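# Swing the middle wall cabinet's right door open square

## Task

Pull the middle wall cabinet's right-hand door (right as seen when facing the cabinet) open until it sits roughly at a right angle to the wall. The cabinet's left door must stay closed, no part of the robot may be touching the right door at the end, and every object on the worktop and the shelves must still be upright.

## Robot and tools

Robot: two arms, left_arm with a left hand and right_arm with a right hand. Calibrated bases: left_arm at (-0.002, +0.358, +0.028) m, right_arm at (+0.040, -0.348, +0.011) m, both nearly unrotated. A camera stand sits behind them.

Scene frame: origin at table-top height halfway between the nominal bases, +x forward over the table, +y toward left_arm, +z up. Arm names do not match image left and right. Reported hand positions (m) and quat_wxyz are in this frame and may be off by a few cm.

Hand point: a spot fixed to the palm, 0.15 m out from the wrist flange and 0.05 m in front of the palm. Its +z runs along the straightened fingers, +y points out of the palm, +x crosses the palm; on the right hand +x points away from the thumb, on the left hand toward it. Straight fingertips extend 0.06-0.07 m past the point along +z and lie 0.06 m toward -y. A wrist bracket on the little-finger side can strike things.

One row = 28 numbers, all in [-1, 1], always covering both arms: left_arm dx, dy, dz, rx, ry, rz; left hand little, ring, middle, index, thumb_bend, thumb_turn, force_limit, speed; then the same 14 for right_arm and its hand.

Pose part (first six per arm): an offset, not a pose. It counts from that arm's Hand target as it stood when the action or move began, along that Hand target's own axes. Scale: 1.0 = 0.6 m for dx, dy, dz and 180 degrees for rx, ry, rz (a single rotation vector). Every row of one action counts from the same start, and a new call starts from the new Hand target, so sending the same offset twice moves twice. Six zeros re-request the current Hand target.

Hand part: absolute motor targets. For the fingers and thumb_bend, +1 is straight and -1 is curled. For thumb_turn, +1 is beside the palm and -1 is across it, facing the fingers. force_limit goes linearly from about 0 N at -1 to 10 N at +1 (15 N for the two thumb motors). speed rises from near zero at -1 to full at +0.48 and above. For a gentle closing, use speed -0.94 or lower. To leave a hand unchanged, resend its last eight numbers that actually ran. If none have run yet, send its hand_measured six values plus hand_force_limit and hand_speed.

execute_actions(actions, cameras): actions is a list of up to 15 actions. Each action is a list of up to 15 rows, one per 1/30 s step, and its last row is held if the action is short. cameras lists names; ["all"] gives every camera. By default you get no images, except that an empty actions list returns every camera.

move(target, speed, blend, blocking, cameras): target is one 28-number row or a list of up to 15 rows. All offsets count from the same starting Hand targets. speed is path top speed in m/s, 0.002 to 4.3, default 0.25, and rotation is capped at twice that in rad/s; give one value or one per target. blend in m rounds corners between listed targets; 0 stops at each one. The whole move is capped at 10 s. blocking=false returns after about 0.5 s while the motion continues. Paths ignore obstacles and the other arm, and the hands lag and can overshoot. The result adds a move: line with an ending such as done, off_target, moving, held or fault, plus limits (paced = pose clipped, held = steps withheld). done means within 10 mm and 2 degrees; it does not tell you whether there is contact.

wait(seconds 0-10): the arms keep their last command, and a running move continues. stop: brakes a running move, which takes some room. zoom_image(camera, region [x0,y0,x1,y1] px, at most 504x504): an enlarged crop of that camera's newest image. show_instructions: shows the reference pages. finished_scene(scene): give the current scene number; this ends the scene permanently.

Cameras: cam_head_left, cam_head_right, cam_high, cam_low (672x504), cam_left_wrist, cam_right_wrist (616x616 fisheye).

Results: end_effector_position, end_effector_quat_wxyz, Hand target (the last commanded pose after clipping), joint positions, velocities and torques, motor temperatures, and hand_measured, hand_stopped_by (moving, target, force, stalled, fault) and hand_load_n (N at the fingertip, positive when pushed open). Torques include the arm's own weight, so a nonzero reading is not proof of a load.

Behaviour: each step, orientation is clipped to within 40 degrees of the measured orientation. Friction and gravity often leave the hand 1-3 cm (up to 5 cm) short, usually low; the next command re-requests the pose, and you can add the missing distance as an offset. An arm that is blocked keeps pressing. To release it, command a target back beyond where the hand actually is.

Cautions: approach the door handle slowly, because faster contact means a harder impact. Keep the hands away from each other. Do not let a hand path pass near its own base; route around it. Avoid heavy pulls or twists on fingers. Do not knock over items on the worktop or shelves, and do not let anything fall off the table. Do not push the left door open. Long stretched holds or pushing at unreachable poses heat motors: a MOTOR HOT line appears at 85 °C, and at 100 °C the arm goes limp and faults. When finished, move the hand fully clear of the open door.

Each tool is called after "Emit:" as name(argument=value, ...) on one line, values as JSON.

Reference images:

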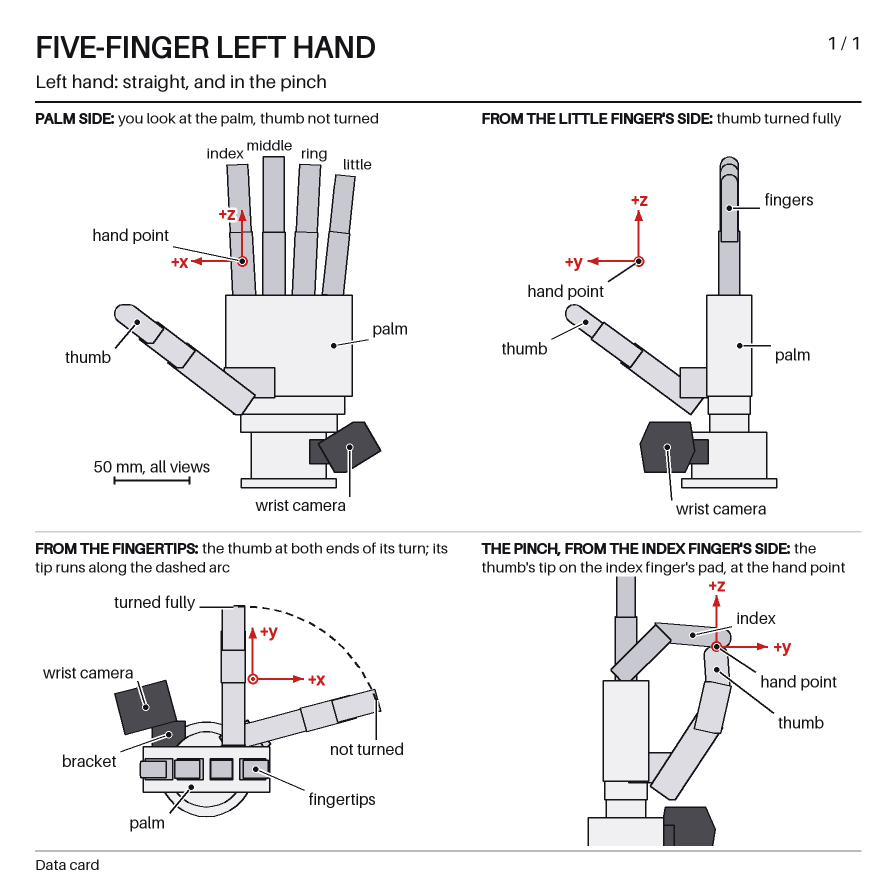

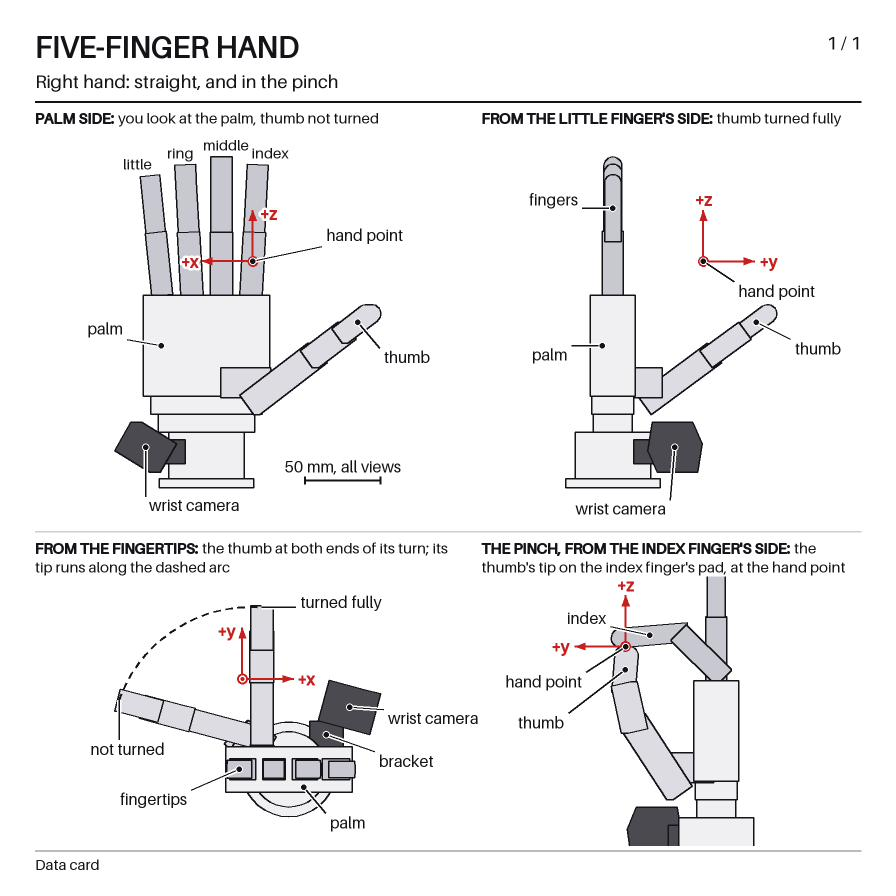

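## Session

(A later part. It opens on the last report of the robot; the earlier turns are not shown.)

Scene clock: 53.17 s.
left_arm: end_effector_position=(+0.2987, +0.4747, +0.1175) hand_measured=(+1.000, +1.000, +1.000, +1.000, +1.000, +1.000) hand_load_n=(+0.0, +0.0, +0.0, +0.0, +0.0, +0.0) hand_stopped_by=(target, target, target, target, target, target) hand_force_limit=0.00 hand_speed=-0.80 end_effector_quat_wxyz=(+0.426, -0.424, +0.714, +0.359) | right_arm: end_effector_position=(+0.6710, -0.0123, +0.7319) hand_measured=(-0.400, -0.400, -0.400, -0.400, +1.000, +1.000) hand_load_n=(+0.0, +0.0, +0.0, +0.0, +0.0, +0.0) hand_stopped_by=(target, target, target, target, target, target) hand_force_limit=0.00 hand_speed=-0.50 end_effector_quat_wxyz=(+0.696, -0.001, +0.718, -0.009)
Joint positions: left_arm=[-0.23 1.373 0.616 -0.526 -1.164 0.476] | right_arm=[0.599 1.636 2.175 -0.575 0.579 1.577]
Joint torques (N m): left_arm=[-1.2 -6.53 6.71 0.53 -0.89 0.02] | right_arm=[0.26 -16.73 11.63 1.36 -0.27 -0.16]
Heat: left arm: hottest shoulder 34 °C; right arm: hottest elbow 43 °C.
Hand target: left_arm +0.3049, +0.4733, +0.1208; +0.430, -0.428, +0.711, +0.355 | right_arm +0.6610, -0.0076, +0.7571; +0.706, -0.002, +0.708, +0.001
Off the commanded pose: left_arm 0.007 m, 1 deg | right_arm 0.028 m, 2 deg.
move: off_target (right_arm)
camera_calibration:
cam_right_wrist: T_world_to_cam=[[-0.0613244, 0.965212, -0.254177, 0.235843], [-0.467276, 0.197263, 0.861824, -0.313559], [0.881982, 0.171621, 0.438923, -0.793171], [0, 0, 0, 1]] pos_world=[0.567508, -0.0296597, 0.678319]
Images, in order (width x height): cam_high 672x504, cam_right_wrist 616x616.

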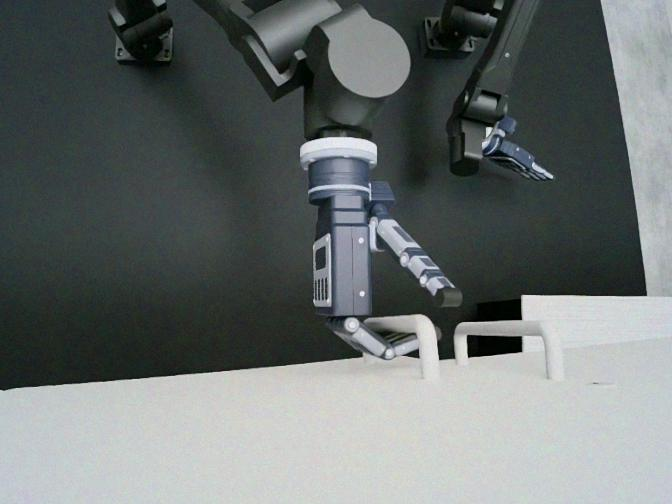

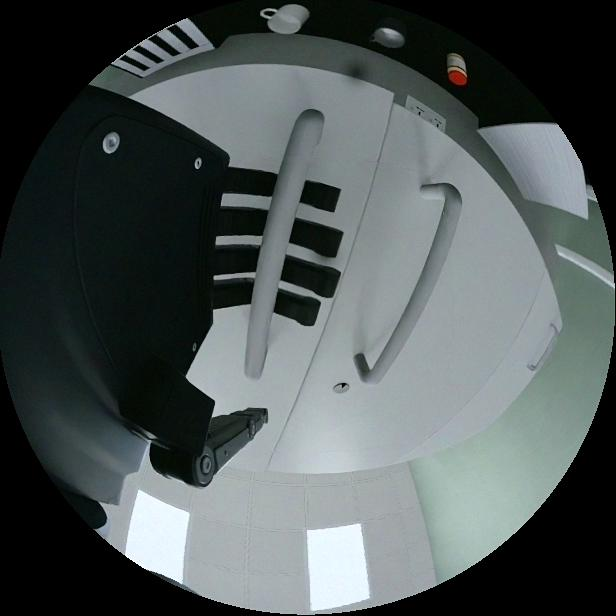

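Emit:
move(target=[0,0,0,0,0,0,1,1,1,1,1,1,0,-0.8,0,-0.0367,-0.1567,-0.028,0,0,-0.4,-0.4,-0.4,-0.4,1,1,0,-0.5], cameras=["cam_high","cam_right_wrist","cam_head_left","cam_low"], speed=0.1)

Scene clock: 56.03 s.
left_arm: end_effector_position=(+0.2987, +0.4747, +0.1175) hand_measured=(+1.000, +1.000, +1.000, +1.000, +1.000, +1.000) hand_load_n=(+0.0, +0.0, +0.0, +0.0, +0.0, +0.0) hand_stopped_by=(target, target, target, target, target, target) hand_force_limit=0.00 hand_speed=-0.80 end_effector_quat_wxyz=(+0.426, -0.424, +0.714, +0.359) | right_arm: end_effector_position=(+0.5739, -0.0366, +0.7543) hand_measured=(-0.400, -0.400, -0.400, -0.400, +1.000, +1.000) hand_load_n=(+0.0, +0.0, +0.0, +0.0, +0.0, +0.0) hand_stopped_by=(target, target, target, target, target, target) hand_force_limit=0.00 hand_speed=-0.50 end_effector_quat_wxyz=(+0.701, -0.028, +0.712, +0.025)
Joint positions: left_arm=[-0.23 1.373 0.616 -0.526 -1.164 0.476] | right_arm=[0.634 1.388 1.945 -0.575 0.528 1.577]
Joint torques (N m): left_arm=[-1.2 -6.53 6.71 0.54 -0.89 0.02] | right_arm=[0.56 -13.16 7.01 2.55 -0.29 -0.14]
Heat: left arm: hottest shoulder 34 °C; right arm: hottest elbow 44 °C.
Hand target: left_arm +0.3049, +0.4733, +0.1208; +0.430, -0.428, +0.711, +0.355 | right_arm +0.5672, -0.0300, +0.7573; +0.705, -0.033, +0.707, +0.032
Off the commanded pose: left_arm 0.007 m, 1 deg | right_arm 0.010 m, 1 deg.
move: done
camera_calibration:
cam_right_wrist: T_world_to_cam=[[-0.140628, 0.95938, -0.244569, 0.297122], [-0.494781, 0.145864, 0.856689, -0.355658], [0.857564, 0.241482, 0.45417, -0.708092], [0, 0, 0, 1]] pos_world=[0.473045, -0.0621837, 0.698949]
Images, in order (width x height): cam_head_left 672x504, cam_high 672x504, cam_low 672x504, cam_right_wrist 616x616.

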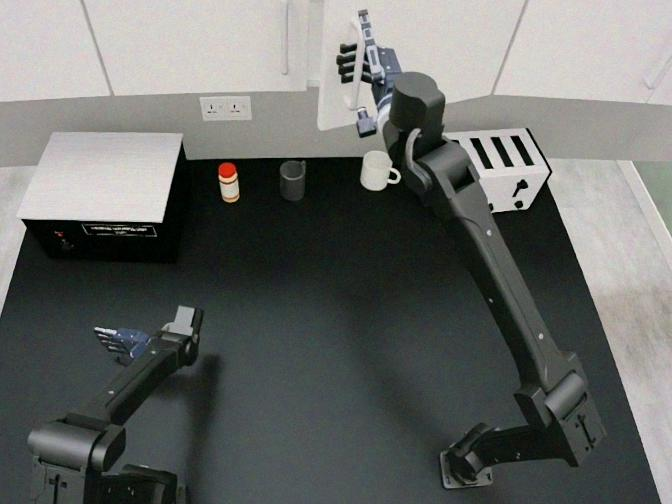

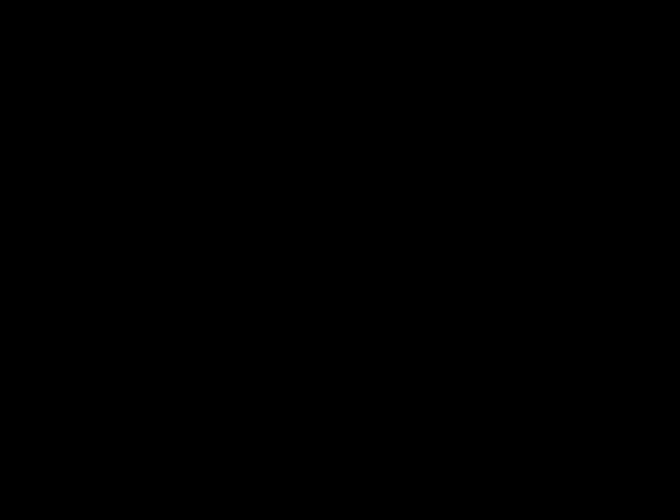

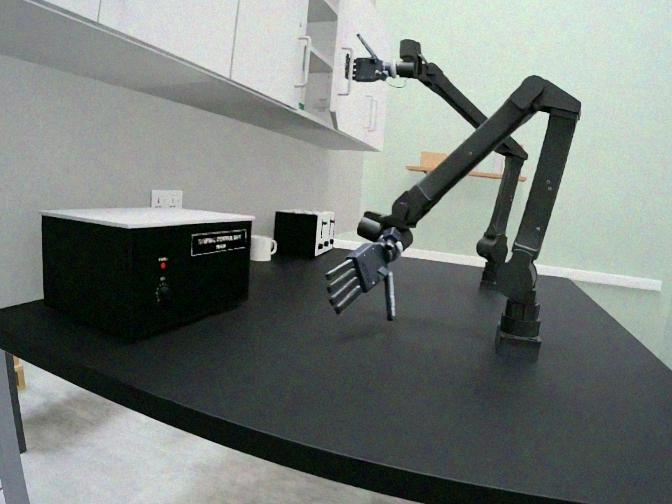

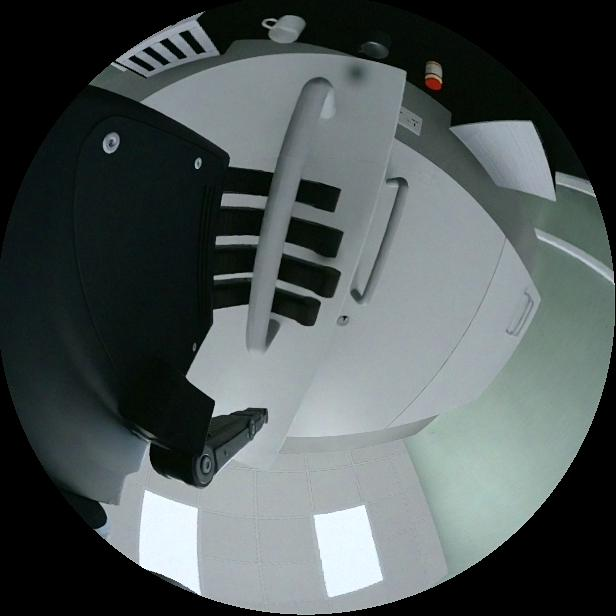

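Emit:
move(target=[[0,0,0,0,0,0,1,1,1,1,1,1,0,-0.8,0,-0.0624,-0.1477,-0.0556,0,0,-0.4,-0.4,-0.4,-0.4,1,1,0,-0.5],[0,0,0,0,0,0,1,1,1,1,1,1,0,-0.8,0,-0.1608,-0.275,-0.1278,0,0,-0.4,-0.4,-0.4,-0.4,1,1,0,-0.5]], cameras=["cam_high","cam_right_wrist","cam_head_left","cam_low"], speed=0.12, blend=0.03)

Scene clock: 60.40 s.
left_arm: end_effector_position=(+0.2987, +0.4747, +0.1175) hand_measured=(+1.000, +1.000, +1.000, +1.000, +1.000, +1.000) hand_load_n=(+0.0, +0.0, +0.0, +0.0, +0.0, +0.0) hand_stopped_by=(target, target, target, target, target, target) hand_force_limit=0.00 hand_speed=-0.80 end_effector_quat_wxyz=(+0.426, -0.424, +0.714, +0.359) | right_arm: end_effector_position=(+0.4192, -0.1371, +0.7578) hand_measured=(-0.400, -0.400, -0.400, -0.400, +1.000, +1.000) hand_load_n=(+0.0, -0.5, +0.0, +0.0, -0.5, +0.0) hand_stopped_by=(target, target, target, target, target, target) hand_force_limit=0.00 hand_speed=-0.50 end_effector_quat_wxyz=(+0.685, -0.171, +0.687, +0.174)
Joint positions: left_arm=[-0.23 1.373 0.616 -0.526 -1.164 0.476] | right_arm=[0.306 0.984 1.64 -0.657 -0.217 1.575]
Joint torques (N m): left_arm=[-1.26 -6.53 6.71 0.54 -0.89 0.02] | right_arm=[-1.73 -6.12 6.94 1.57 -0.6 -0.12]
Heat: left arm: hottest shoulder 34 °C; right arm: hottest elbow 43 °C.
Hand target: left_arm +0.3049, +0.4733, +0.1208; +0.430, -0.428, +0.711, +0.355 | right_arm +0.4117, -0.1410, +0.7578; +0.684, -0.173, +0.687, +0.172
Off the commanded pose: left_arm 0.007 m, 1 deg | right_arm 0.009 m, 0 deg.
move: done
camera_calibration:
cam_right_wrist: T_world_to_cam=[[-0.515023, 0.82344, -0.238113, 0.506111], [-0.518885, -0.0783853, 0.851243, -0.437116], [0.682283, 0.561963, 0.467641, -0.445613], [0, 0, 0, 1]] pos_world=[0.33788, -0.200597, 0.700991]
Images, in order (width x height): cam_head_left 672x504, cam_high 672x504, cam_low 672x504, cam_right_wrist 616x616.

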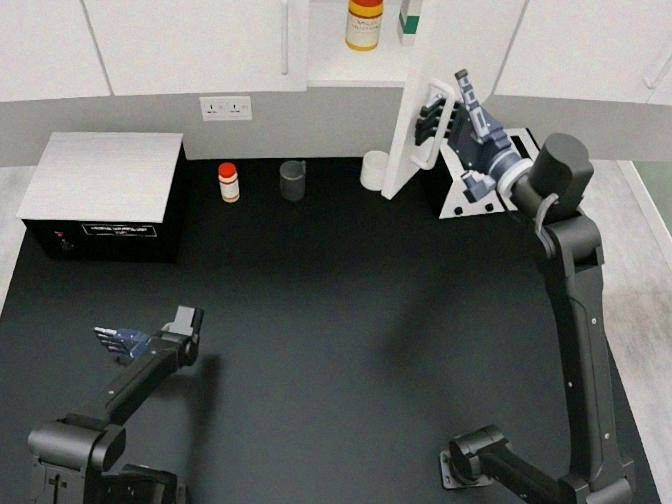

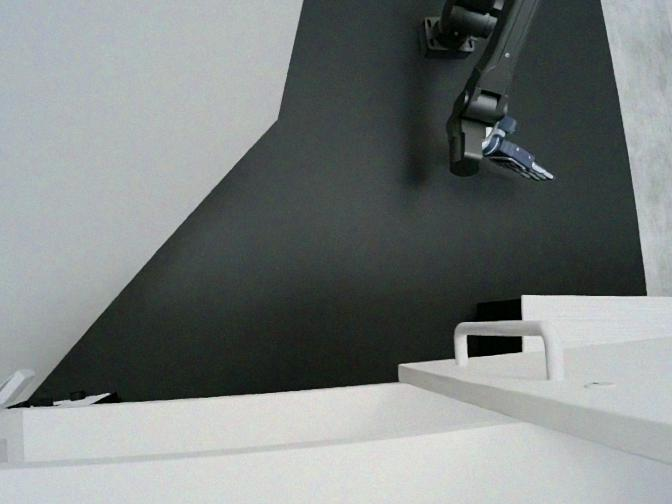

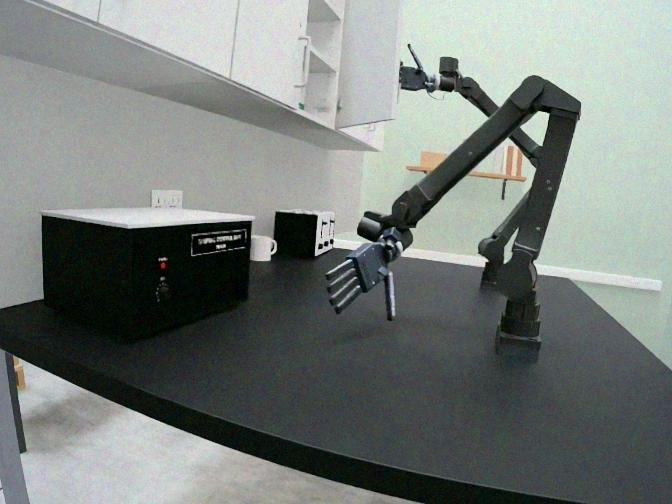

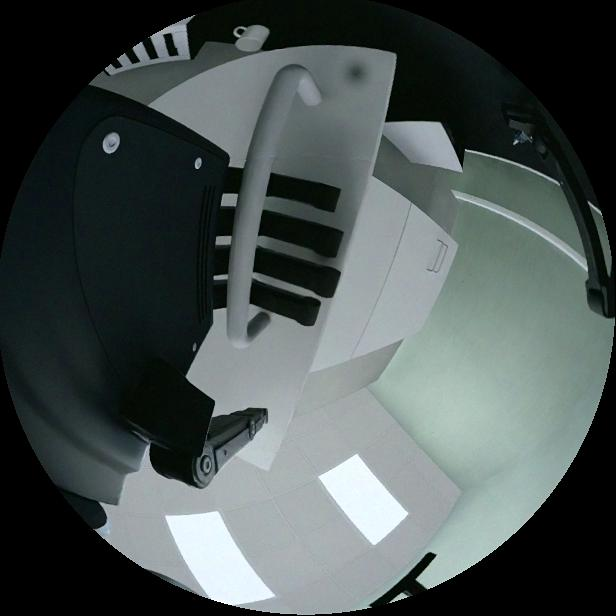

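Emit:
move(target=[[0,0,0,0,0,0,1,1,1,1,1,1,0,-0.8,0,-0.0808,-0.1392,-0.0556,0,0,-0.4,-0.4,-0.4,-0.4,1,1,0,-0.5],[0,0,0,0,0,0,1,1,1,1,1,1,0,-0.8,0,-0.1938,-0.2530,-0.0944,0,0,-0.4,-0.4,-0.4,-0.4,1,1,0,-0.5]], cameras=["cam_high","cam_right_wrist","cam_head_left","cam_low"], speed=0.12, blend=0.03)

Scene clock: 66.67 s.
left_arm: end_effector_position=(+0.2987, +0.4747, +0.1175) hand_measured=(+1.000, +1.000, +1.000, +1.000, +1.000, +1.000) hand_load_n=(+0.0, +0.0, +0.0, +0.0, +0.0, +0.0) hand_stopped_by=(target, target, target, target, target, target) hand_force_limit=0.00 hand_speed=-0.80 end_effector_quat_wxyz=(+0.426, -0.424, +0.714, +0.359) | right_arm: end_effector_position=(+0.3459, -0.3199, +0.7451) hand_measured=(-0.400, -0.400, -0.400, -0.400, +1.000, +1.000) hand_load_n=(+1.0, +0.0, +0.0, +0.0, +0.0, -0.5) hand_stopped_by=(target, target, target, target, target, target) hand_force_limit=0.00 hand_speed=-0.50 end_effector_quat_wxyz=(+0.641, -0.252, +0.665, +0.288)
Joint positions: left_arm=[-0.23 1.373 0.616 -0.526 -1.164 0.476] | right_arm=[-0.59 0.997 1.616 -0.686 -1.406 1.564]
Joint torques (N m): left_arm=[-1.26 -6.53 6.71 0.53 -0.89 0.02] | right_arm=[-2.02 -4.48 9.18 1.68 -1.03 -0.16]
Heat: left arm: hottest shoulder 34 °C; right arm: hottest elbow 42 °C.
Hand target: left_arm +0.3049, +0.4733, +0.1208; +0.430, -0.428, +0.711, +0.355 | right_arm +0.3329, -0.3153, +0.7585; +0.651, -0.272, +0.654, +0.272
Off the commanded pose: left_arm 0.007 m, 1 deg | right_arm 0.019 m, 3 deg.
move: off_target (right_arm)
camera_calibration:
cam_right_wrist: T_world_to_cam=[[-0.740364, 0.646343, -0.184666, 0.597243], [-0.435666, -0.252169, 0.864063, -0.572568], [0.511915, 0.720174, 0.468287, -0.177842], [0, 0, 0, 1]] pos_world=[0.283769, -0.402331, 0.688307]
Images, in order (width x height): cam_head_left 672x504, cam_high 672x504, cam_low 672x504, cam_right_wrist 616x616.

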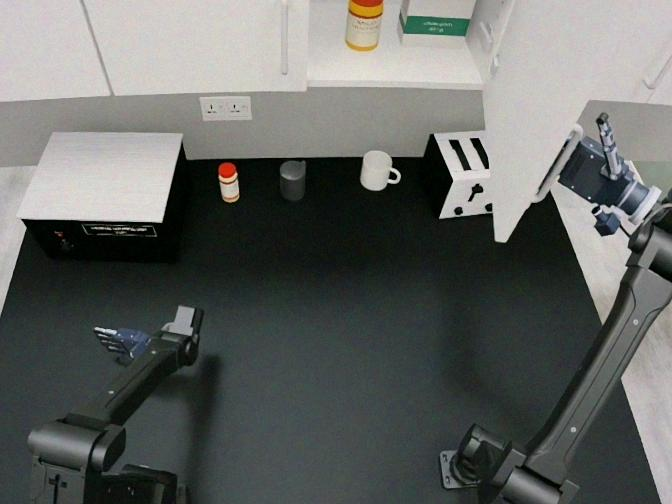

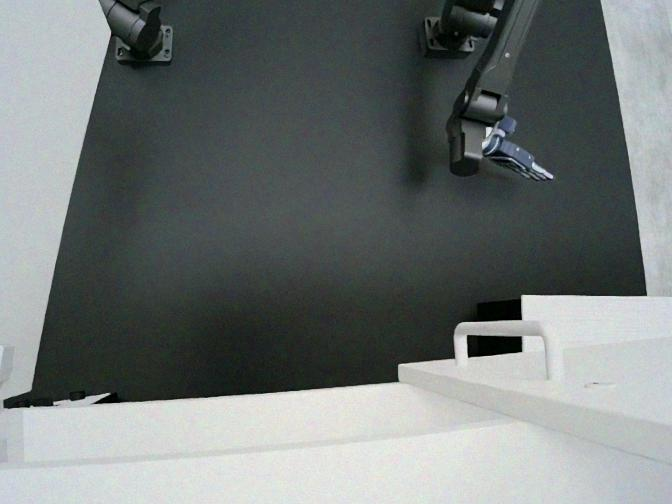

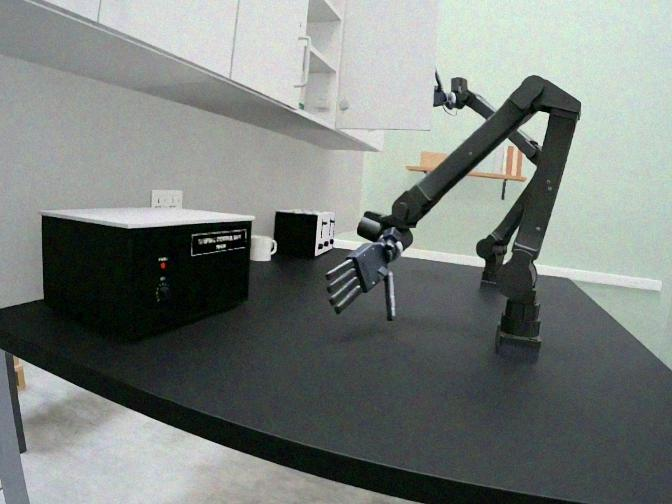

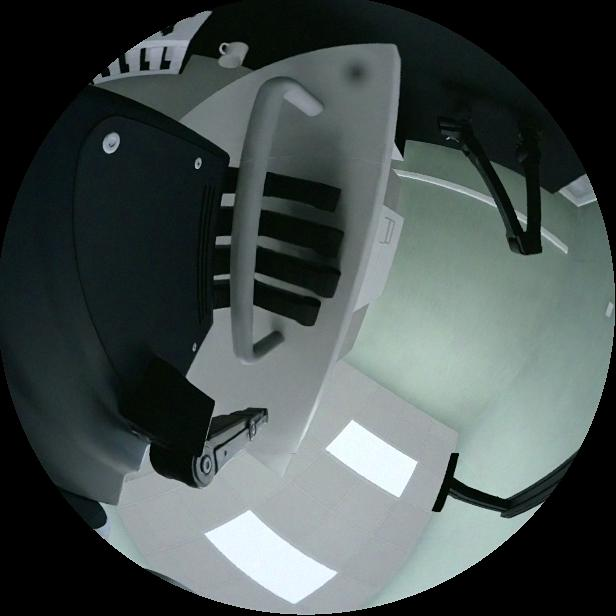

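Emit:
move(target=[[0,0,0,0,0,0,1,1,1,1,1,1,0,-0.8,0,-0.1178,-0.1108,0.0389,0,0,-0.4,-0.4,-0.4,-0.4,1,1,0,-0.5]], cameras=["cam_high","cam_right_wrist","cam_head_left","cam_head_right","cam_low"], speed=0.1)

Scene clock: 70.20 s.
left_arm: end_effector_position=(+0.2987, +0.4747, +0.1175) hand_measured=(+1.000, +1.000, +1.000, +1.000, +1.000, +1.000) hand_load_n=(+0.0, +0.0, +0.0, +0.0, +0.0, +0.0) hand_stopped_by=(target, target, target, target, target, target) hand_force_limit=0.00 hand_speed=-0.80 end_effector_quat_wxyz=(+0.426, -0.424, +0.714, +0.359) | right_arm: end_effector_position=(+0.3539, -0.4189, +0.7362) hand_measured=(-0.400, -0.400, -0.400, -0.400, +1.000, +1.000) hand_load_n=(+2.5, +0.0, -3.0, +0.5, +0.0, +0.0) hand_stopped_by=(target, target, target, target, target, target) hand_force_limit=0.00 hand_speed=-0.50 end_effector_quat_wxyz=(+0.656, -0.205, +0.678, +0.262)
Joint positions: left_arm=[-0.23 1.373 0.616 -0.526 -1.164 0.476] | right_arm=[-0.842 1.097 1.645 -0.652 -1.547 1.554]
Joint torques (N m): left_arm=[-1.2 -6.59 6.71 0.54 -0.89 0.02] | right_arm=[-3.31 -7.06 10.92 1.76 -1.19 -0.19]
Heat: left arm: hottest shoulder 34 °C; right arm: hottest elbow 42 °C.
Hand target: left_arm +0.3049, +0.4733, +0.1208; +0.430, -0.428, +0.711, +0.355 | right_arm +0.3364, -0.4123, +0.7586; +0.667, -0.232, +0.669, +0.231
Off the commanded pose: left_arm 0.007 m, 1 deg | right_arm 0.029 m, 5 deg.
move: off_target (right_arm)
camera_calibration:
cam_right_wrist: T_world_to_cam=[[-0.666254, 0.728688, -0.158489, 0.654502], [-0.451952, -0.225513, 0.863067, -0.568668], [0.593165, 0.646651, 0.479581, -0.174316], [0, 0, 0, 1]] pos_world=[0.282453, -0.492448, 0.678128]
Images, in order (width x height): cam_head_left 672x504, cam_head_right 672x504, cam_high 672x504, cam_low 672x504, cam_right_wrist 616x616.

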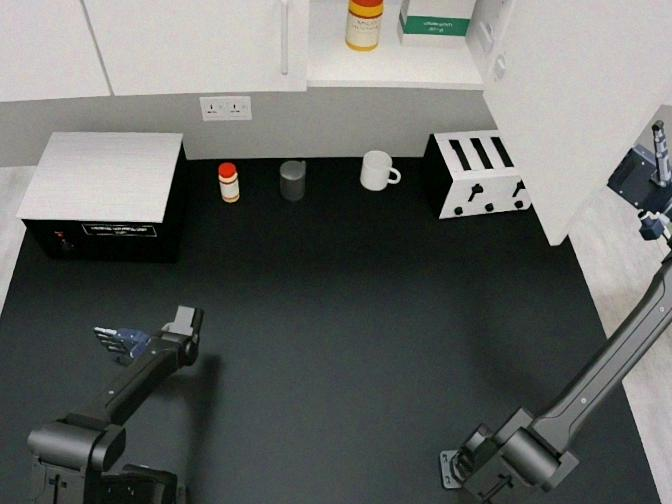

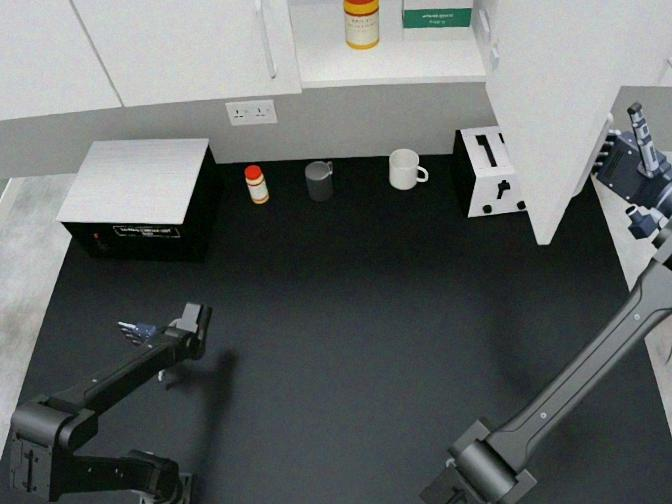

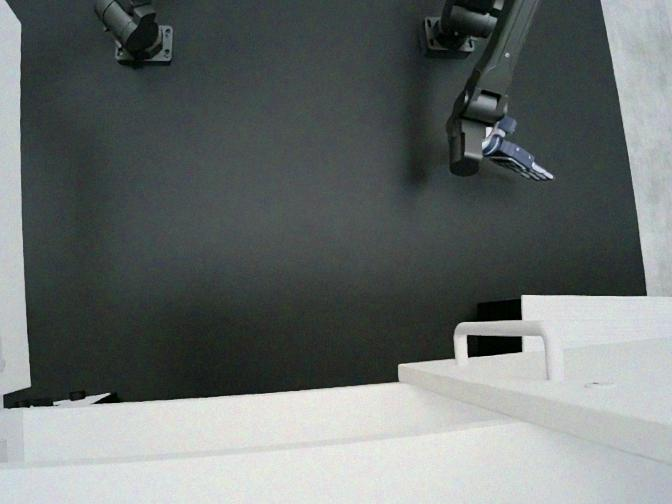

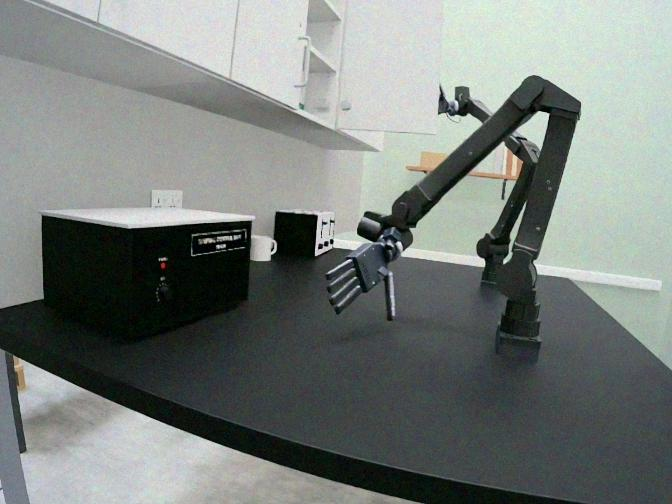

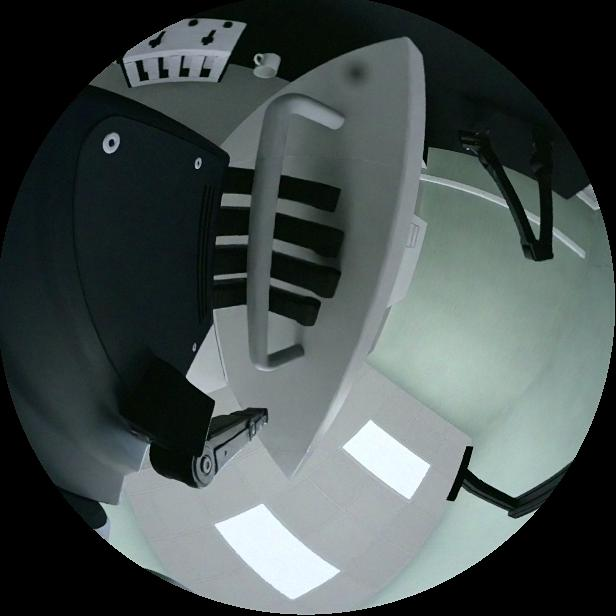

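Emit:
move(target=[[0,0,0,0,0,0,1,1,1,1,1,1,0,-0.8,0,-0.1022,0.0313,0,0,0,-0.4,-0.4,-0.4,-0.4,1,1,0,-0.5],[0,0,0,0,0,0,1,1,1,1,1,1,0,-0.8,0,-0.234,-0.0717,0,0,0,-0.4,-0.4,-0.4,-0.4,1,1,0,-0.5]], cameras=["cam_high","cam_right_wrist","cam_head_left","cam_head_right","cam_low"], speed=0.08)

Scene clock: 77.37 s.
left_arm: end_effector_position=(+0.2987, +0.4747, +0.1175) hand_measured=(+1.000, +1.000, +1.000, +1.000, +1.000, +1.000) hand_load_n=(+0.0, +0.0, +0.0, +0.0, +0.0, +0.0) hand_stopped_by=(target, target, target, target, target, target) hand_force_limit=0.00 hand_speed=-0.80 end_effector_quat_wxyz=(+0.426, -0.424, +0.714, +0.359) | right_arm: end_effector_position=(+0.3956, -0.5497, +0.7411) hand_measured=(-0.400, -0.400, -0.400, -0.400, +1.000, +1.000) hand_load_n=(+0.0, +0.0, +0.0, +0.0, +0.0, +0.0) hand_stopped_by=(target, target, target, target, target, target) hand_force_limit=0.00 hand_speed=-0.50 end_effector_quat_wxyz=(+0.673, -0.179, +0.684, +0.217)
Joint positions: left_arm=[-0.23 1.373 0.616 -0.526 -1.164 0.476] | right_arm=[-0.977 1.37 1.879 -0.584 -1.576 1.552]
Joint torques (N m): left_arm=[-1.2 -6.59 6.71 0.54 -0.89 0.02] | right_arm=[-2.08 -10.7 11.15 1.84 -0.43 -0.04]
Heat: left arm: hottest shoulder 34 °C; right arm: hottest elbow 42 °C.
Hand target: left_arm +0.3049, +0.4733, +0.1208; +0.430, -0.428, +0.711, +0.355 | right_arm +0.3895, -0.5492, +0.7588; +0.667, -0.232, +0.669, +0.231
Off the commanded pose: left_arm 0.007 m, 1 deg | right_arm 0.019 m, 7 deg.
joint sent to its limit (right arm) — joint 5 (wrist yaw), lower limit. The joint targets are off in orientation, not in position.
move: off_target (right_arm)
camera_calibration:
cam_right_wrist: T_world_to_cam=[[-0.582059, 0.791059, -0.188235, 0.801363], [-0.489271, -0.155817, 0.8581, -0.526789], [0.649478, 0.591563, 0.477737, -0.168077], [0, 0, 0, 1]] pos_world=[0.317861, -0.61658, 0.683178]
Images, in order (width x height): cam_head_left 672x504, cam_head_right 672x504, cam_high 672x504, cam_low 672x504, cam_right_wrist 616x616.

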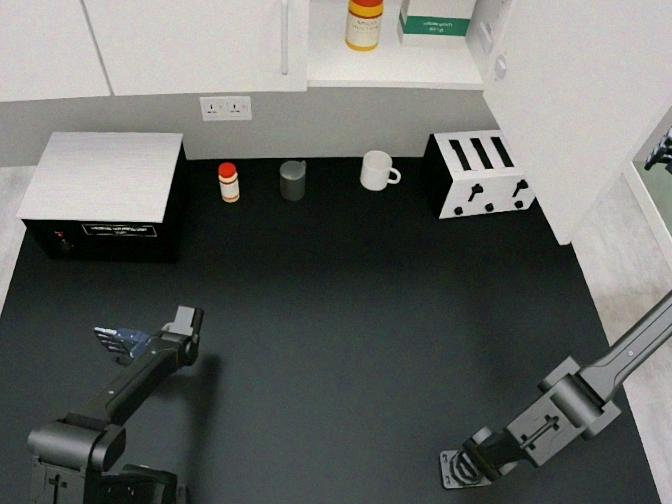

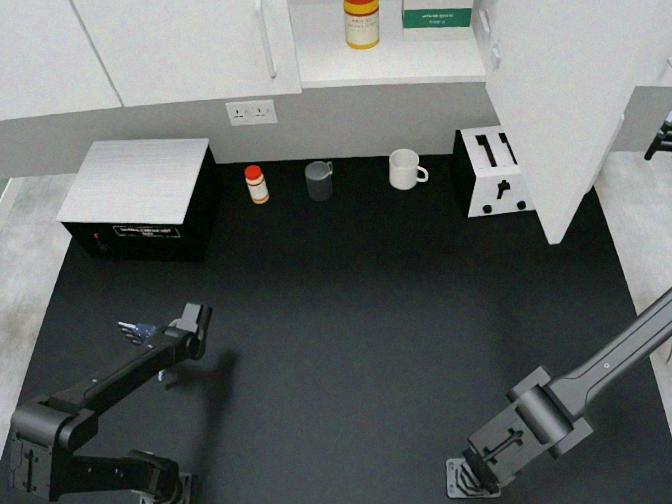

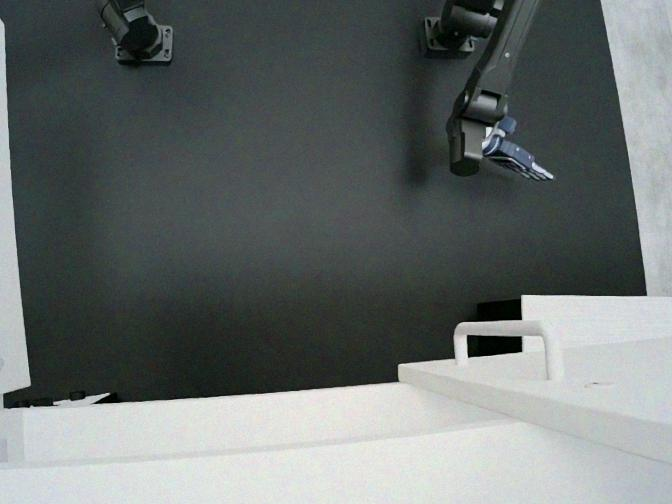

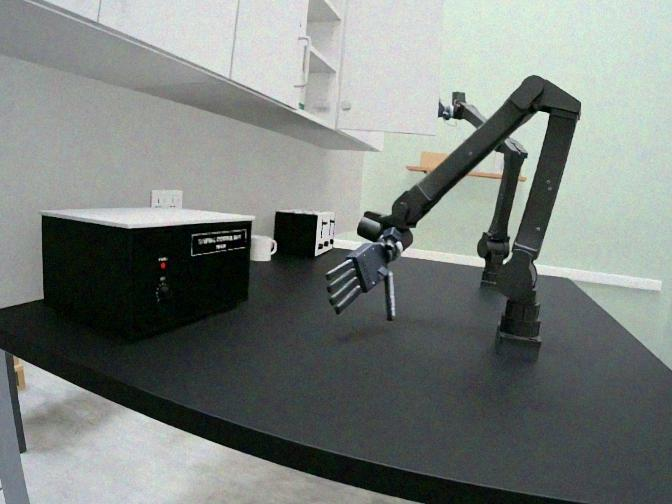

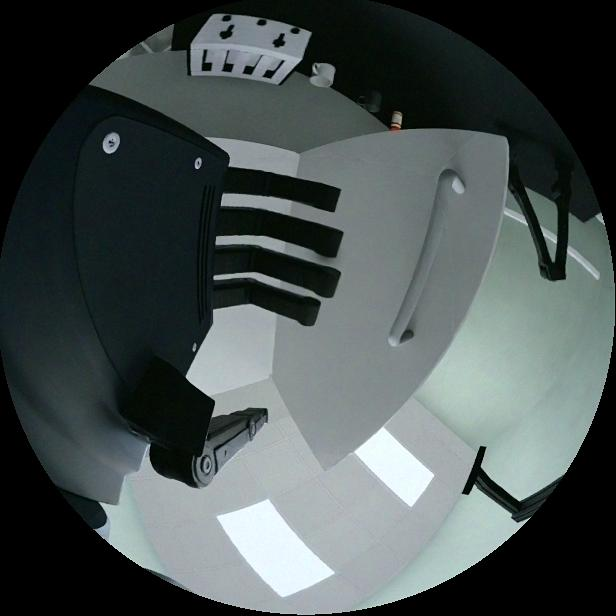

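Emit:
zoom_image(camera="cam_head_right", region=[440, 0, 672, 260])

Emit:
zoom_image(camera="cam_high", region=[0, 0, 300, 504])

Emit:
zoom_image(camera="cam_right_wrist", region=[180, 60, 540, 480])

Scaled by 1.938 from the camera's 672x504 image, which has a finer 960x720 frame.

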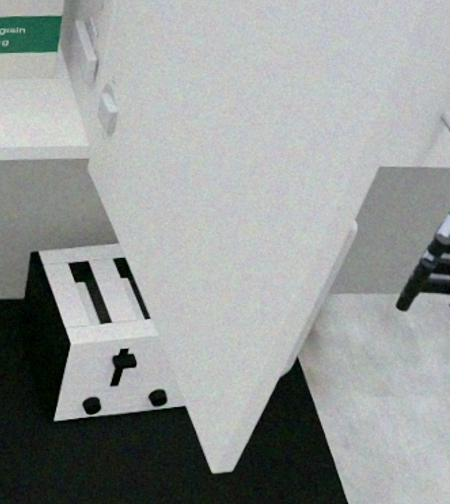

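Scaled by 1.000.

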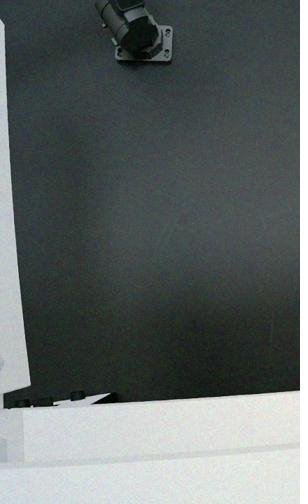

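Scaled by 1.200 from the camera's 616x616 image, which has a finer 880x880 frame.

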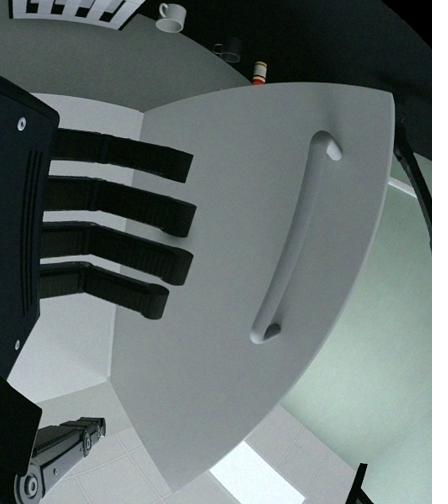

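Emit:
finished_scene(scene=1)

The scene is finished: the task was done.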